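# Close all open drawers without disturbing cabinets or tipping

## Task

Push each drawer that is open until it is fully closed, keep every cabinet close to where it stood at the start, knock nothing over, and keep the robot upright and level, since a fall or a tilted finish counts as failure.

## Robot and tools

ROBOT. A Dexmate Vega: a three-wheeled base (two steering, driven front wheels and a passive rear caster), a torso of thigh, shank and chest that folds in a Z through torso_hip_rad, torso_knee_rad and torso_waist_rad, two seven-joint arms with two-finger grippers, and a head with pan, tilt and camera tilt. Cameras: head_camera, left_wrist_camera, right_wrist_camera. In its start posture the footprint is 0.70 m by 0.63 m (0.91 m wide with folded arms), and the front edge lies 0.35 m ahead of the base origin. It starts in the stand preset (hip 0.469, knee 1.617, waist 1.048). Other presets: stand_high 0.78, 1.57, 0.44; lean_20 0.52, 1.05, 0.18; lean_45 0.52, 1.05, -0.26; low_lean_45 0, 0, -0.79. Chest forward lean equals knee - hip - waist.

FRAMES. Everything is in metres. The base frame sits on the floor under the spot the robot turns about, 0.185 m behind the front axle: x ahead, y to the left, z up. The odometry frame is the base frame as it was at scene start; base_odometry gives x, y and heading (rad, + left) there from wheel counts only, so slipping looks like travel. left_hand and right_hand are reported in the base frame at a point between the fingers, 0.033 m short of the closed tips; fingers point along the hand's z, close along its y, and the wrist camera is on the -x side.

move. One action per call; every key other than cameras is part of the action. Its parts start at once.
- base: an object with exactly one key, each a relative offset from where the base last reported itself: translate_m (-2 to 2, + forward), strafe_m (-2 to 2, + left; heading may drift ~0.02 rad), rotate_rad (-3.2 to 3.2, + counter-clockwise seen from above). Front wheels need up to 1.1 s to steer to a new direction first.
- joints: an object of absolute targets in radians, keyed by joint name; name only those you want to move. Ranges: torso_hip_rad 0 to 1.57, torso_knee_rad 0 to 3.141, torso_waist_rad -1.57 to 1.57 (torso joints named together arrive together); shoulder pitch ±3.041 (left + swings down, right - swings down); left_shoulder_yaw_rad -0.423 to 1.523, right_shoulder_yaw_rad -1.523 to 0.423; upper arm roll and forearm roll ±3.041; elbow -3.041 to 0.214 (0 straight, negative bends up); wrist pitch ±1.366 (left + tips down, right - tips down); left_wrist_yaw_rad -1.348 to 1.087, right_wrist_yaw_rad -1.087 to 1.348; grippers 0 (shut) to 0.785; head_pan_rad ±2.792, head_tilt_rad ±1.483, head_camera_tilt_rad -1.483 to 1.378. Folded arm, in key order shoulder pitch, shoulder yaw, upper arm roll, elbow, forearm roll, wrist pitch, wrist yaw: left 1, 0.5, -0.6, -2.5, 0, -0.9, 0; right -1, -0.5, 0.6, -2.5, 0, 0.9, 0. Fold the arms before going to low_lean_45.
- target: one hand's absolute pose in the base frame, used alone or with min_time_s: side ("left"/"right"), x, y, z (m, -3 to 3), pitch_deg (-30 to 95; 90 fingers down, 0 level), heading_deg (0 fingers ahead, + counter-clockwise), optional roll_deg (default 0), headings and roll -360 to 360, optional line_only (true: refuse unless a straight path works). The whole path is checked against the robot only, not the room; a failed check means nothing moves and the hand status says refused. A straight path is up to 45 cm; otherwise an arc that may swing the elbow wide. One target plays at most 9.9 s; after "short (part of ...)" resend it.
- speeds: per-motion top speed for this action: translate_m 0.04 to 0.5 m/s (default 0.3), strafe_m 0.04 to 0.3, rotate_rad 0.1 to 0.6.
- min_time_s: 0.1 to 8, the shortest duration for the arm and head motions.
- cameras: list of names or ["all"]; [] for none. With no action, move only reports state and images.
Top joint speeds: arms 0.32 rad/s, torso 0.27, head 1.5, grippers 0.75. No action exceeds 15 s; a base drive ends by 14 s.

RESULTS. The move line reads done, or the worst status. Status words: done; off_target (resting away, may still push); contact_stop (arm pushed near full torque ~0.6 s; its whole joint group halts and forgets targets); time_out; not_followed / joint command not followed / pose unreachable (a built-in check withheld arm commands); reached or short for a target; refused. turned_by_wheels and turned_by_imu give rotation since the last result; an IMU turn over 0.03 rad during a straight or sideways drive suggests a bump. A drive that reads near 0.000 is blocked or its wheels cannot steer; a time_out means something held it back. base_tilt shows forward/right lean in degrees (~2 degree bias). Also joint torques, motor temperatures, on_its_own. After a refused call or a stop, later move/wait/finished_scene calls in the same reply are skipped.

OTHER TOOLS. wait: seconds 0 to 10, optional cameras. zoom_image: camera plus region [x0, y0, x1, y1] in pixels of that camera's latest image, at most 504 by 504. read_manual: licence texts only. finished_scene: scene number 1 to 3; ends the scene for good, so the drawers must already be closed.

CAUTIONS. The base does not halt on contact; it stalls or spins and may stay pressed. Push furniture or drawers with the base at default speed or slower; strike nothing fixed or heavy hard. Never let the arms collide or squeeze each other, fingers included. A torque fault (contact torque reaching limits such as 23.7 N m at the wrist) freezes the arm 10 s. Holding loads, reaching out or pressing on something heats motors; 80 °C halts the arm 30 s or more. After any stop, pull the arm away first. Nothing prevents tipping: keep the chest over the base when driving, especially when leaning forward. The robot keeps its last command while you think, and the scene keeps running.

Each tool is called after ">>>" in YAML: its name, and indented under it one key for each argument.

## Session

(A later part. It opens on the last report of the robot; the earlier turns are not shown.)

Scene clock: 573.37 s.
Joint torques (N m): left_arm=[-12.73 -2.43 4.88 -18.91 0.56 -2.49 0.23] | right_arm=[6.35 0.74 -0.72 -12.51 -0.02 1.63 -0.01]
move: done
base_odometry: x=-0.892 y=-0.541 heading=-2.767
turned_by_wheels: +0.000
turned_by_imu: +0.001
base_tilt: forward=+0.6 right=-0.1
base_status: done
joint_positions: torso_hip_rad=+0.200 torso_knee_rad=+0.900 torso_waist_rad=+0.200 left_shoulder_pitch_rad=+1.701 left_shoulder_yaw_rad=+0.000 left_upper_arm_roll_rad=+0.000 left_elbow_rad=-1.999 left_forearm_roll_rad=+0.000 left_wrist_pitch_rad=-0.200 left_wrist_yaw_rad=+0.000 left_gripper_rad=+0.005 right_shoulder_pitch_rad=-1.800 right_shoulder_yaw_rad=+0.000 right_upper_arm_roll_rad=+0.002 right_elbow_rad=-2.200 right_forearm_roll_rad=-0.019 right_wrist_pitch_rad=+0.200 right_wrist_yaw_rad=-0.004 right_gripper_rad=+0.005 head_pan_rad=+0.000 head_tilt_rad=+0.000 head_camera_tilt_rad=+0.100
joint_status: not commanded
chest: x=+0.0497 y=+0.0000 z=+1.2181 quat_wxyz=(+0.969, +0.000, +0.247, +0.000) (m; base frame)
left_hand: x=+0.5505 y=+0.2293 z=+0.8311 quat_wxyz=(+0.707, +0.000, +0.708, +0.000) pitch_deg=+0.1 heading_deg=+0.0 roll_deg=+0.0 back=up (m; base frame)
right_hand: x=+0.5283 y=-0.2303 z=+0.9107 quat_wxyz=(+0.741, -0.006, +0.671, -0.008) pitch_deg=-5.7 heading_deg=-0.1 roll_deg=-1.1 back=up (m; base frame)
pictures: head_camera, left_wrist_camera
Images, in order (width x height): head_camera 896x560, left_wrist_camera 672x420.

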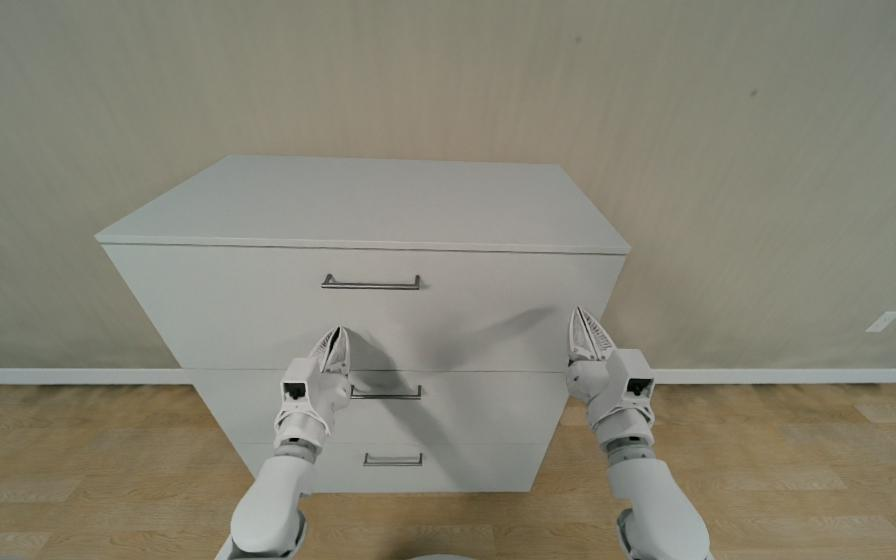

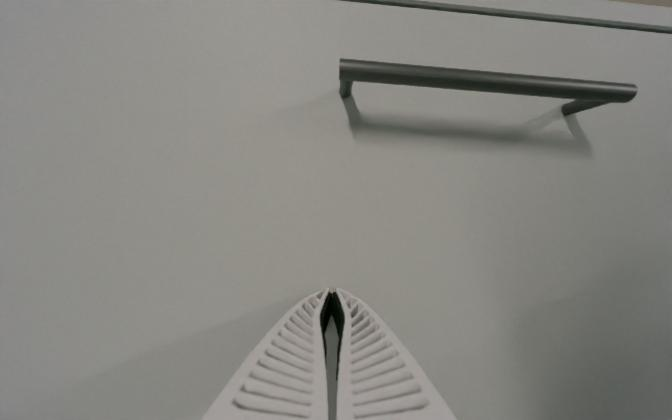

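>>> zoom_image:
  camera: "head_camera"
  region: [120, 300, 280, 460]

>>> zoom_image:
  camera: "head_camera"
  region: [500, 230, 660, 400]

Scaled by 3.150 from the camera's 896x560 image, which has a finer 960x600 frame.

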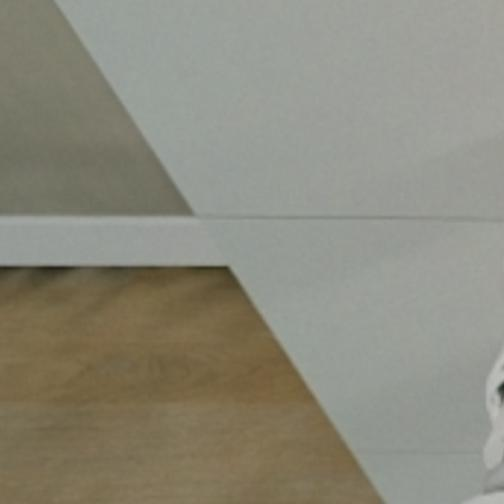

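Scaled by 2.965 from the camera's 896x560 image, which has a finer 960x600 frame.

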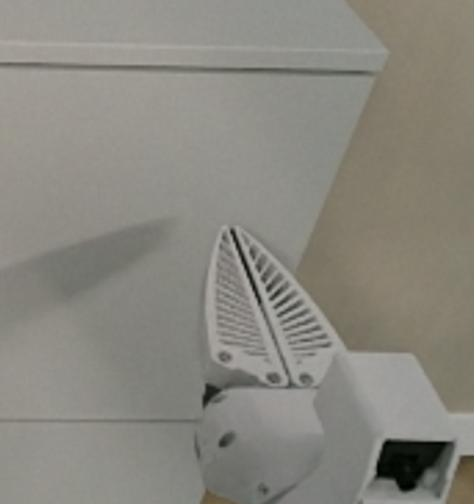

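>>> move:
  base: {"translate_m": 0.015}
  speeds: {"translate_m": 0.06}
  cameras: ["head_camera"]

>>> move:
  base: {"translate_m": -0.6}
  speeds: {"translate_m": 0.3}
  cameras: ["head_camera"]

Scene clock: 584.77 s.
Joint torques (N m): left_arm=[-16.63 -1.47 -0.54 -18.72 -0.1 -2.19 0.95] | right_arm=[5.77 0.18 -0.56 -12.45 -0.03 1.62 0.02]
move: done
base_odometry: x=-0.906 y=-0.546 heading=-2.767
turned_by_wheels: +0.000
turned_by_imu: +0.001
base_tilt: forward=+0.6 right=-0.1
base_status: done
joint_positions: torso_hip_rad=+0.200 torso_knee_rad=+0.900 torso_waist_rad=+0.200 left_shoulder_pitch_rad=+1.701 left_shoulder_yaw_rad=+0.000 left_upper_arm_roll_rad=+0.000 left_elbow_rad=-1.999 left_forearm_roll_rad=+0.000 left_wrist_pitch_rad=-0.200 left_wrist_yaw_rad=+0.000 left_gripper_rad=+0.005 right_shoulder_pitch_rad=-1.800 right_shoulder_yaw_rad=+0.000 right_upper_arm_roll_rad=+0.002 right_elbow_rad=-2.200 right_forearm_roll_rad=-0.019 right_wrist_pitch_rad=+0.200 right_wrist_yaw_rad=-0.004 right_gripper_rad=+0.005 head_pan_rad=+0.000 head_tilt_rad=+0.000 head_camera_tilt_rad=+0.100
joint_status: not commanded
chest: x=+0.0496 y=+0.0000 z=+1.2181 quat_wxyz=(+0.969, +0.000, +0.247, +0.000) (m; base frame)
left_hand: x=+0.5504 y=+0.2291 z=+0.8311 quat_wxyz=(+0.707, +0.000, +0.708, +0.000) pitch_deg=+0.1 heading_deg=+0.0 roll_deg=+0.0 back=up (m; base frame)
right_hand: x=+0.5282 y=-0.2303 z=+0.9108 quat_wxyz=(+0.741, -0.006, +0.671, -0.008) pitch_deg=-5.7 heading_deg=-0.1 roll_deg=-1.1 back=up (m; base frame)
pictures: head_camera
Images, in order (width x height): head_camera 896x560.

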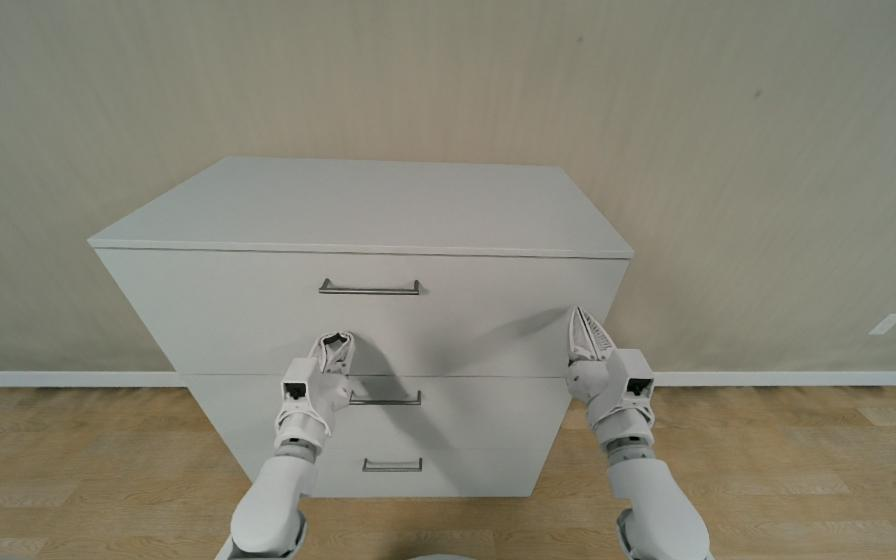

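Scene clock: 588.37 s.
Joint torques (N m): left_arm=[-2.25 -1.53 -0.33 -14.21 -0.06 -3.15 0.34] | right_arm=[4.64 0.37 -0.74 -12.19 -0.01 2.18 0.1]
move: done
base_odometry: x=-0.348 y=-0.325 heading=-2.768
turned_by_wheels: -0.001
turned_by_imu: -0.001
base_tilt: forward=+0.7 right=-0.1
base_status: done
joint_positions: torso_hip_rad=+0.200 torso_knee_rad=+0.900 torso_waist_rad=+0.200 left_shoulder_pitch_rad=+1.700 left_shoulder_yaw_rad=+0.000 left_upper_arm_roll_rad=+0.000 left_elbow_rad=-2.000 left_forearm_roll_rad=+0.000 left_wrist_pitch_rad=-0.200 left_wrist_yaw_rad=+0.000 left_gripper_rad=+0.005 right_shoulder_pitch_rad=-1.800 right_shoulder_yaw_rad=+0.000 right_upper_arm_roll_rad=+0.002 right_elbow_rad=-2.200 right_forearm_roll_rad=-0.019 right_wrist_pitch_rad=+0.200 right_wrist_yaw_rad=-0.004 right_gripper_rad=+0.005 head_pan_rad=+0.000 head_tilt_rad=+0.000 head_camera_tilt_rad=+0.100
joint_status: not commanded
chest: x=+0.0500 y=+0.0000 z=+1.2181 quat_wxyz=(+0.969, +0.000, +0.247, +0.000) (m; base frame)
left_hand: x=+0.5509 y=+0.2292 z=+0.8314 quat_wxyz=(+0.707, +0.000, +0.707, +0.000) pitch_deg=+0.0 heading_deg=+0.0 roll_deg=+0.0 back=up (m; base frame)
right_hand: x=+0.5284 y=-0.2303 z=+0.9105 quat_wxyz=(+0.741, -0.006, +0.671, -0.008) pitch_deg=-5.7 heading_deg=-0.1 roll_deg=-1.1 back=up (m; base frame)
pictures: head_camera
Images, in order (width x height): head_camera 896x560.

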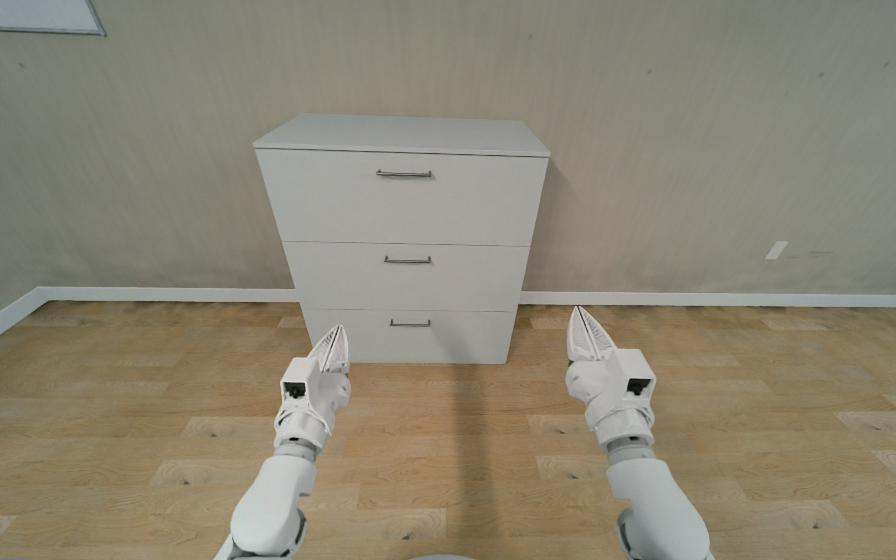

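>>> move:
  joints: {"torso_hip_rad": 0.0, "torso_knee_rad": 0.3, "torso_waist_rad": -0.5, "left_shoulder_pitch_rad": 1.8, "left_elbow_rad": -2.2, "left_wrist_pitch_rad": -0.5, "right_shoulder_pitch_rad": -1.8, "right_elbow_rad": -2.2, "right_wrist_pitch_rad": 0.5, "head_camera_tilt_rad": -0.3}
  cameras: []

>>> move:
  target: {"side": "left", "x": 0.62, "y": 0.24, "z": 0.12, "pitch_deg": 40, "heading_deg": 0}
  cameras: ["head_camera", "left_wrist_camera"]

>>> move:
  target: {"side": "left", "x": 0.66, "y": 0.24, "z": 0.55, "pitch_deg": 0, "heading_deg": 0}
  cameras: []

>>> move:
  target: {"side": "left", "x": 0.7, "y": 0.24, "z": 0.75, "pitch_deg": 0, "heading_deg": 0}
  cameras: ["head_camera"]

Scene clock: 622.50 s.
Joint torques (N m): left_arm=[9.45 -2.8 1.41 -12.15 -0.3 -2.57 0.29] | right_arm=[2.02 -0.18 -1.03 -12.1 0.08 1.99 0.06]
move: done
base_odometry: x=-0.348 y=-0.325 heading=-2.768
turned_by_wheels: +0.000
turned_by_imu: +0.001
base_tilt: forward=+0.6 right=+0.0
base_status: not commanded
joint_positions: torso_hip_rad=+0.000 torso_knee_rad=+0.300 torso_waist_rad=-0.500 left_shoulder_pitch_rad=+1.800 left_shoulder_yaw_rad=+0.000 left_upper_arm_roll_rad=+0.000 left_elbow_rad=-2.199 left_forearm_roll_rad=+0.000 left_wrist_pitch_rad=-0.499 left_wrist_yaw_rad=+0.000 left_gripper_rad=+0.005 right_shoulder_pitch_rad=-1.800 right_shoulder_yaw_rad=+0.000 right_upper_arm_roll_rad=+0.002 right_elbow_rad=-2.200 right_forearm_roll_rad=-0.019 right_wrist_pitch_rad=+0.499 right_wrist_yaw_rad=-0.004 right_gripper_rad=+0.005 head_pan_rad=+0.000 head_tilt_rad=+0.000 head_camera_tilt_rad=-0.300
joint_status: all done
chest: x=+0.0792 y=+0.0000 z=+0.9512 quat_wxyz=(+0.921, +0.000, +0.389, +0.000) (m; base frame)
left_hand: x=+0.4514 y=+0.2292 z=+0.6294 quat_wxyz=(+0.741, +0.000, +0.671, +0.000) pitch_deg=-5.6 heading_deg=+0.0 roll_deg=+0.0 back=up (m; base frame)
right_hand: x=+0.4512 y=-0.2281 z=+0.6293 quat_wxyz=(+0.741, -0.008, +0.672, -0.005) pitch_deg=-5.6 heading_deg=+0.3 roll_deg=-1.1 back=up (m; base frame)
pictures: none
No camera images: "cameras" was empty.

Scene clock: 622.80 s.
Joint torques (N m): left_arm=[7.62 -3.08 0.69 -12.79 -0.8 -1.85 0.26] | right_arm=[2.02 0.71 -0.8 -11.95 0.04 2.81 0.06]
move: refused
base_odometry: x=-0.348 y=-0.325 heading=-2.768
turned_by_wheels: +0.000
turned_by_imu: +0.000
base_tilt: forward=+0.6 right=-0.1
base_status: not commanded
joint_positions: torso_hip_rad=+0.000 torso_knee_rad=+0.300 torso_waist_rad=-0.500 left_shoulder_pitch_rad=+1.800 left_shoulder_yaw_rad=+0.000 left_upper_arm_roll_rad=+0.000 left_elbow_rad=-2.200 left_forearm_roll_rad=+0.000 left_wrist_pitch_rad=-0.499 left_wrist_yaw_rad=+0.000 left_gripper_rad=+0.005 right_shoulder_pitch_rad=-1.800 right_shoulder_yaw_rad=+0.000 right_upper_arm_roll_rad=+0.002 right_elbow_rad=-2.200 right_forearm_roll_rad=-0.019 right_wrist_pitch_rad=+0.499 right_wrist_yaw_rad=-0.004 right_gripper_rad=+0.005 head_pan_rad=+0.000 head_tilt_rad=+0.000 head_camera_tilt_rad=-0.300
joint_status: not commanded
chest: x=+0.0792 y=+0.0000 z=+0.9512 quat_wxyz=(+0.921, +0.000, +0.389, +0.000) (m; base frame)
left_hand: x=+0.4514 y=+0.2292 z=+0.6296 quat_wxyz=(+0.741, +0.000, +0.671, +0.000) pitch_deg=-5.7 heading_deg=+0.0 roll_deg=+0.0 back=up (m; base frame)
left_hand_status: refused: no posture of the arm gets there (out of reach): the closest leaves the hand 4.0 cm and 1 deg from the pose. Nothing moved.
right_hand: x=+0.4512 y=-0.2281 z=+0.6294 quat_wxyz=(+0.741, -0.008, +0.671, -0.005) pitch_deg=-5.6 heading_deg=+0.3 roll_deg=-1.1 back=up (m; base frame)
pictures: head_camera, left_wrist_camera
Images, in order (width x height): head_camera 896x560, left_wrist_camera 672x420.

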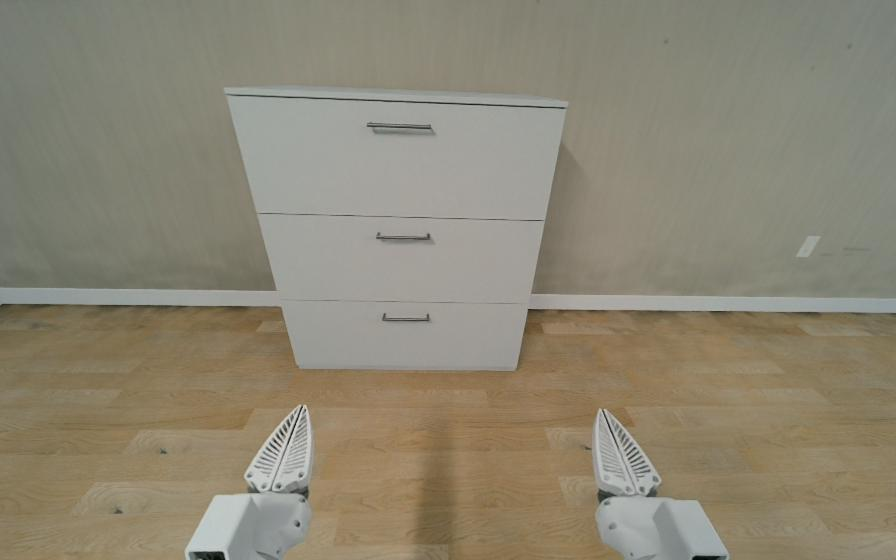

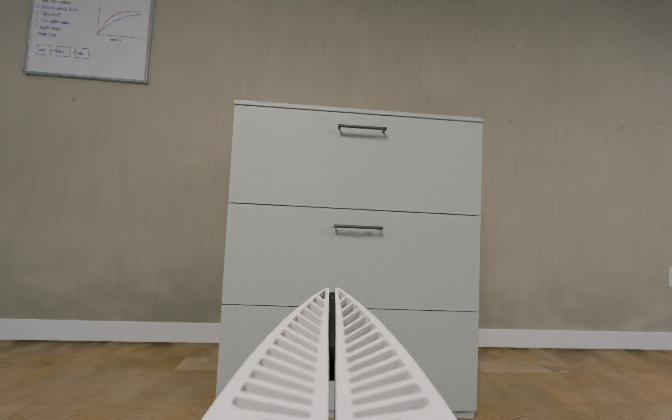

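not run: a stop came earlier in this reply.

not run: a stop came earlier in this reply.

>>> move:
  target: {"side": "left", "x": 0.6, "y": 0.24, "z": 0.19, "pitch_deg": 45, "heading_deg": 0}
  cameras: ["head_camera"]

>>> move:
  target: {"side": "left", "x": 0.66, "y": 0.24, "z": 0.55, "pitch_deg": 0, "heading_deg": 0}
  cameras: []

>>> move:
  target: {"side": "left", "x": 0.7, "y": 0.24, "z": 0.75, "pitch_deg": 0, "heading_deg": 0}
  cameras: ["head_camera"]

Scene clock: 637.70 s.
Joint torques (N m): left_arm=[-10.93 -3.47 3.27 -8.25 -0.12 -2.8 -0.04] | right_arm=[2.41 0.55 -0.45 -11.56 0.03 1.96 -0.01]
move: done
base_odometry: x=-0.348 y=-0.325 heading=-2.768
turned_by_wheels: +0.000
turned_by_imu: +0.001
base_tilt: forward=+0.6 right=-0.1
base_status: not commanded
joint_positions: torso_hip_rad=+0.000 torso_knee_rad=+0.300 torso_waist_rad=-0.500 left_shoulder_pitch_rad=+0.805 left_shoulder_yaw_rad=-0.241 left_upper_arm_roll_rad=-0.372 left_elbow_rad=-1.116 left_forearm_roll_rad=+0.434 left_wrist_pitch_rad=+0.199 left_wrist_yaw_rad=-0.216 left_gripper_rad=+0.005 right_shoulder_pitch_rad=-1.800 right_shoulder_yaw_rad=+0.000 right_upper_arm_roll_rad=+0.002 right_elbow_rad=-2.200 right_forearm_roll_rad=-0.019 right_wrist_pitch_rad=+0.500 right_wrist_yaw_rad=-0.004 right_gripper_rad=+0.005 head_pan_rad=+0.000 head_tilt_rad=+0.000 head_camera_tilt_rad=-0.300
joint_status: not commanded
chest: x=+0.0792 y=+0.0000 z=+0.9512 quat_wxyz=(+0.921, +0.000, +0.389, +0.000) (m; base frame)
left_hand: x=+0.5995 y=+0.2416 z=+0.1911 quat_wxyz=(+0.385, +0.000, +0.923, +0.002) pitch_deg=+44.8 heading_deg=+0.2 roll_deg=+0.2 back=up (m; base frame)
left_hand_status: reached (checked arc [a long move; over the whole arc the hand travels 0.49 m to end 0.46 m from its start, up to 0.06 m off the straight line; left_elbow_rad turns most, 1.09 rad; on the way or at its end the hand turns up to 51 deg from its attitude at the start], planned for 3.7 s): 2 mm and 0.3 deg off.
right_hand: x=+0.4512 y=-0.2281 z=+0.6296 quat_wxyz=(+0.741, -0.008, +0.671, -0.005) pitch_deg=-5.7 heading_deg=+0.3 roll_deg=-1.1 back=up (m; base frame)
pictures: head_camera
Images, in order (width x height): head_camera 896x560.

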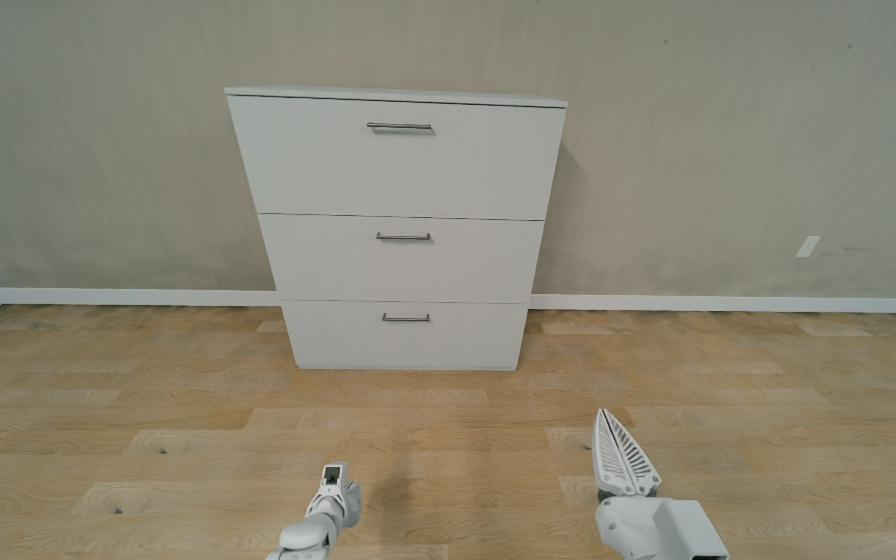

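Scene clock: 641.93 s.
Joint torques (N m): left_arm=[-2.4 -1.56 9.56 -13.38 -0.72 -2.57 -0.41] | right_arm=[2.28 0.24 -0.74 -12.23 0.02 3.22 0.01]
move: done
base_odometry: x=-0.348 y=-0.325 heading=-2.768
turned_by_wheels: +0.000
turned_by_imu: +0.001
base_tilt: forward=+0.6 right=-0.1
base_status: not commanded
joint_positions: torso_hip_rad=+0.000 torso_knee_rad=+0.300 torso_waist_rad=-0.500 left_shoulder_pitch_rad=+1.095 left_shoulder_yaw_rad=-0.385 left_upper_arm_roll_rad=-0.284 left_elbow_rad=-1.781 left_forearm_roll_rad=+0.265 left_wrist_pitch_rad=-0.206 left_wrist_yaw_rad=-0.347 left_gripper_rad=+0.005 right_shoulder_pitch_rad=-1.800 right_shoulder_yaw_rad=+0.000 right_upper_arm_roll_rad=+0.002 right_elbow_rad=-2.200 right_forearm_roll_rad=-0.019 right_wrist_pitch_rad=+0.500 right_wrist_yaw_rad=-0.004 right_gripper_rad=+0.005 head_pan_rad=+0.000 head_tilt_rad=+0.000 head_camera_tilt_rad=-0.300
joint_status: not commanded
chest: x=+0.0792 y=+0.0000 z=+0.9512 quat_wxyz=(+0.921, +0.000, +0.389, +0.000) (m; base frame)
left_hand: x=+0.6600 y=+0.2400 z=+0.5453 quat_wxyz=(+0.704, +0.000, +0.711, +0.000) pitch_deg=+0.6 heading_deg=+0.0 roll_deg=+0.0 back=up (m; base frame)
left_hand_status: reached (straight line, planned for 2.7 s): 5 mm and 0.6 deg off.
right_hand: x=+0.4512 y=-0.2281 z=+0.6296 quat_wxyz=(+0.741, -0.008, +0.671, -0.005) pitch_deg=-5.7 heading_deg=+0.3 roll_deg=-1.1 back=up (m; base frame)
pictures: none
No camera images: "cameras" was empty.

Scene clock: 646.17 s.
Joint torques (N m): left_arm=[-13.75 -1.3 10.21 -15.43 -0.42 -2.26 -0.98] | right_arm=[2.23 -0.1 -0.62 -12.58 -0.01 2.39 -0.08]
move: done
base_odometry: x=-0.348 y=-0.325 heading=-2.768
turned_by_wheels: +0.000
turned_by_imu: +0.001
base_tilt: forward=+0.6 right=-0.1
base_status: not commanded
joint_positions: torso_hip_rad=+0.000 torso_knee_rad=+0.300 torso_waist_rad=-0.500 left_shoulder_pitch_rad=+0.950 left_shoulder_yaw_rad=-0.420 left_upper_arm_roll_rad=-0.116 left_elbow_rad=-2.366 left_forearm_roll_rad=+0.447 left_wrist_pitch_rad=+0.508 left_wrist_yaw_rad=-0.431 left_gripper_rad=+0.005 right_shoulder_pitch_rad=-1.800 right_shoulder_yaw_rad=+0.000 right_upper_arm_roll_rad=+0.002 right_elbow_rad=-2.200 right_forearm_roll_rad=-0.019 right_wrist_pitch_rad=+0.500 right_wrist_yaw_rad=-0.004 right_gripper_rad=+0.005 head_pan_rad=+0.000 head_tilt_rad=+0.000 head_camera_tilt_rad=-0.300
joint_status: not commanded
chest: x=+0.0792 y=+0.0000 z=+0.9512 quat_wxyz=(+0.921, +0.000, +0.389, +0.000) (m; base frame)
left_hand: x=+0.6999 y=+0.2400 z=+0.7480 quat_wxyz=(+0.707, +0.000, +0.707, +0.000) pitch_deg=+0.0 heading_deg=+0.0 roll_deg=+0.0 back=up (m; base frame)
left_hand_status: reached (straight line, planned for 2.6 s): 2 mm and 0.1 deg off.
right_hand: x=+0.4512 y=-0.2281 z=+0.6296 quat_wxyz=(+0.741, -0.008, +0.671, -0.005) pitch_deg=-5.7 heading_deg=+0.3 roll_deg=-1.1 back=up (m; base frame)
pictures: head_camera
Images, in order (width x height): head_camera 896x560.

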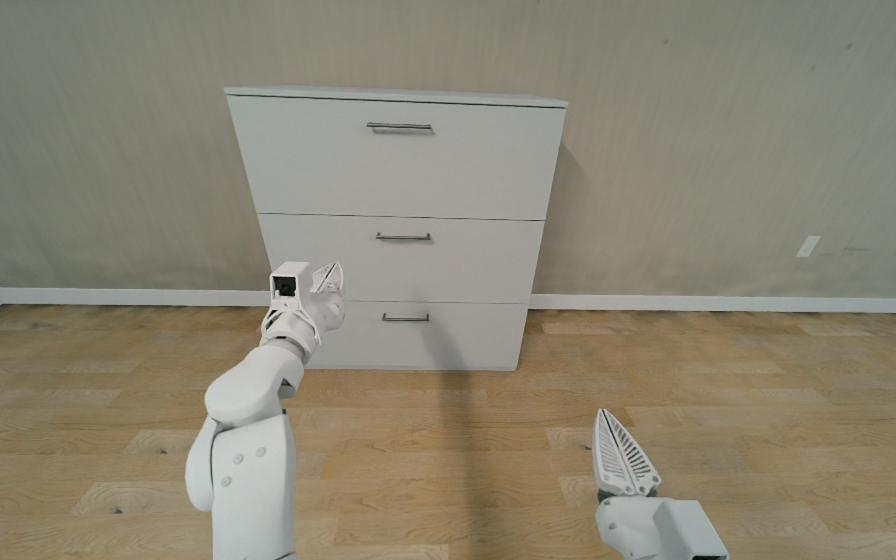

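>>> move:
  joints: {"torso_hip_rad": 0.469, "torso_knee_rad": 1.617, "torso_waist_rad": 1.148, "left_shoulder_pitch_rad": 2.2, "left_shoulder_yaw_rad": 0.0, "left_upper_arm_roll_rad": 0.0, "left_elbow_rad": -2.0, "left_forearm_roll_rad": 0.0, "left_wrist_pitch_rad": 0.0, "left_wrist_yaw_rad": 0.0, "right_shoulder_pitch_rad": -2.2, "right_elbow_rad": -2.0, "right_wrist_pitch_rad": 0.0, "head_camera_tilt_rad": 0.3, "head_pan_rad": 0.0}
  cameras: []

>>> move:
  joints: {"head_pan_rad": -1.57}
  cameras: ["head_camera"]

>>> move:
  joints: {"head_pan_rad": 2.79}
  cameras: ["head_camera"]

Scene clock: 685.17 s.
Joint torques (N m): left_arm=[2.13 0.62 3.22 -13.2 0.73 -1.96 0.58] | right_arm=[-2.65 1.1 -0.63 -8.39 -0.06 2.34 0.08]
move: done
base_odometry: x=-0.348 y=-0.325 heading=-2.768
turned_by_wheels: +0.000
turned_by_imu: +0.002
base_tilt: forward=+0.6 right=-0.1
base_status: not commanded
joint_positions: torso_hip_rad=+0.469 torso_knee_rad=+1.617 torso_waist_rad=+1.148 left_shoulder_pitch_rad=+2.200 left_shoulder_yaw_rad=+0.000 left_upper_arm_roll_rad=+0.000 left_elbow_rad=-2.000 left_forearm_roll_rad=+0.000 left_wrist_pitch_rad=+0.000 left_wrist_yaw_rad=+0.000 left_gripper_rad=+0.005 right_shoulder_pitch_rad=-2.200 right_shoulder_yaw_rad=+0.000 right_upper_arm_roll_rad=+0.002 right_elbow_rad=-2.000 right_forearm_roll_rad=-0.019 right_wrist_pitch_rad=+0.000 right_wrist_yaw_rad=-0.004 right_gripper_rad=+0.005 head_pan_rad=+0.000 head_tilt_rad=+0.000 head_camera_tilt_rad=+0.300
joint_status: all done
chest: x=-0.0558 y=+0.0000 z=+1.4118 quat_wxyz=(+1.000, +0.000, +0.000, +0.000) (m; base frame)
left_hand: x=+0.4378 y=+0.2293 z=+0.9497 quat_wxyz=(+0.633, +0.000, +0.774, +0.000) pitch_deg=+11.5 heading_deg=+0.0 roll_deg=+0.0 back=up (m; base frame)
right_hand: x=+0.4377 y=-0.2320 z=+0.9498 quat_wxyz=(+0.633, -0.006, +0.774, -0.008) pitch_deg=+11.5 heading_deg=-0.3 roll_deg=-1.2 back=up (m; base frame)
pictures: none
No camera images: "cameras" was empty.

Scene clock: 686.90 s.
Joint torques (N m): left_arm=[1.52 3.09 1.72 -12.54 -0.03 -0.76 0.17] | right_arm=[-3.4 0.55 -0.83 -6.69 0.12 2.04 0.02]
move: done
base_odometry: x=-0.348 y=-0.325 heading=-2.768
turned_by_wheels: +0.000
turned_by_imu: +0.000
base_tilt: forward=+0.6 right=-0.1
base_status: not commanded
joint_positions: torso_hip_rad=+0.469 torso_knee_rad=+1.617 torso_waist_rad=+1.148 left_shoulder_pitch_rad=+2.200 left_shoulder_yaw_rad=+0.000 left_upper_arm_roll_rad=+0.000 left_elbow_rad=-2.000 left_forearm_roll_rad=+0.000 left_wrist_pitch_rad=+0.000 left_wrist_yaw_rad=+0.000 left_gripper_rad=+0.005 right_shoulder_pitch_rad=-2.200 right_shoulder_yaw_rad=+0.000 right_upper_arm_roll_rad=+0.002 right_elbow_rad=-2.000 right_forearm_roll_rad=-0.019 right_wrist_pitch_rad=+0.000 right_wrist_yaw_rad=-0.004 right_gripper_rad=+0.005 head_pan_rad=-1.570 head_tilt_rad=+0.000 head_camera_tilt_rad=+0.300
joint_status: all done
chest: x=-0.0558 y=+0.0000 z=+1.4118 quat_wxyz=(+1.000, +0.000, +0.000, +0.000) (m; base frame)
left_hand: x=+0.4376 y=+0.2294 z=+0.9496 quat_wxyz=(+0.633, +0.000, +0.774, +0.000) pitch_deg=+11.5 heading_deg=+0.0 roll_deg=+0.0 back=up (m; base frame)
right_hand: x=+0.4377 y=-0.2320 z=+0.9498 quat_wxyz=(+0.633, -0.006, +0.774, -0.008) pitch_deg=+11.5 heading_deg=-0.3 roll_deg=-1.2 back=up (m; base frame)
pictures: head_camera
Images, in order (width x height): head_camera 896x560.

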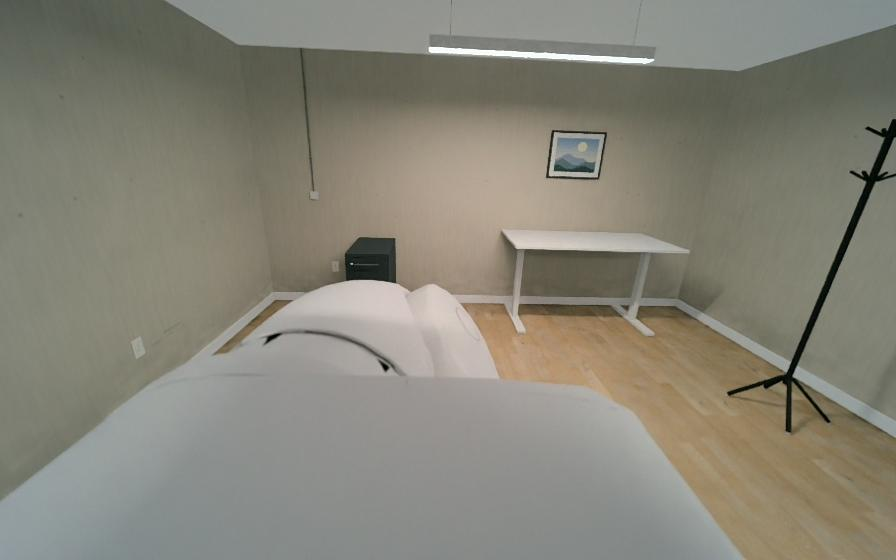

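Scene clock: 690.47 s.
Joint torques (N m): left_arm=[1.82 2.16 3.96 -11.28 -0.05 -2.87 0.08] | right_arm=[-2.74 -0.54 -0.8 -8.16 -0.03 2.35 -0.04]
move: done
base_odometry: x=-0.348 y=-0.325 heading=-2.768
turned_by_wheels: +0.000
turned_by_imu: +0.001
base_tilt: forward=+0.6 right=-0.1
base_status: not commanded
joint_positions: torso_hip_rad=+0.469 torso_knee_rad=+1.617 torso_waist_rad=+1.148 left_shoulder_pitch_rad=+2.200 left_shoulder_yaw_rad=+0.000 left_upper_arm_roll_rad=+0.000 left_elbow_rad=-2.000 left_forearm_roll_rad=+0.000 left_wrist_pitch_rad=+0.000 left_wrist_yaw_rad=+0.000 left_gripper_rad=+0.005 right_shoulder_pitch_rad=-2.200 right_shoulder_yaw_rad=+0.000 right_upper_arm_roll_rad=+0.002 right_elbow_rad=-2.000 right_forearm_roll_rad=-0.019 right_wrist_pitch_rad=+0.000 right_wrist_yaw_rad=-0.004 right_gripper_rad=+0.005 head_pan_rad=+2.790 head_tilt_rad=+0.000 head_camera_tilt_rad=+0.300
joint_status: all done
chest: x=-0.0558 y=+0.0000 z=+1.4118 quat_wxyz=(+1.000, +0.000, +0.000, +0.000) (m; base frame)
left_hand: x=+0.4376 y=+0.2294 z=+0.9496 quat_wxyz=(+0.633, +0.000, +0.774, +0.000) pitch_deg=+11.5 heading_deg=+0.0 roll_deg=+0.0 back=up (m; base frame)
right_hand: x=+0.4377 y=-0.2320 z=+0.9498 quat_wxyz=(+0.633, -0.006, +0.774, -0.008) pitch_deg=+11.5 heading_deg=-0.3 roll_deg=-1.2 back=up (m; base frame)
pictures: head_camera
Images, in order (width x height): head_camera 896x560.

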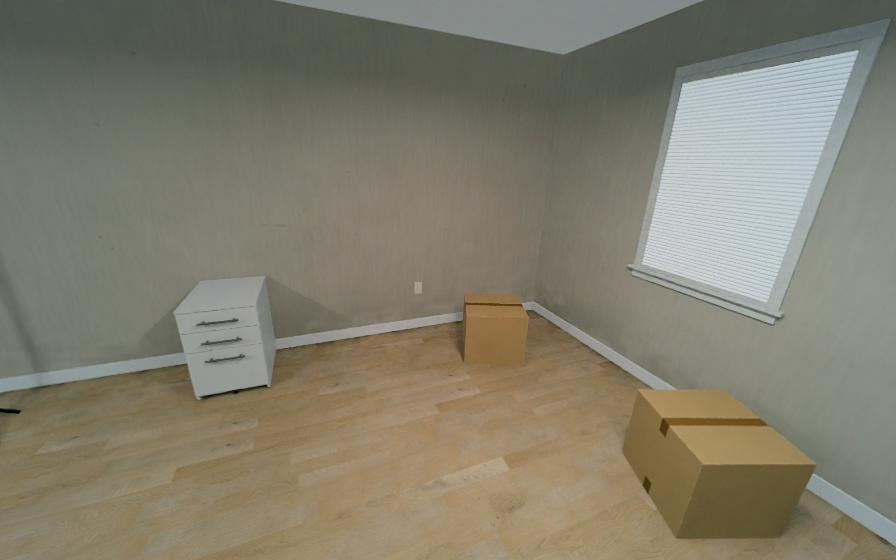

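>>> finished_scene:
  scene: 1

The scene is finished: the task was done.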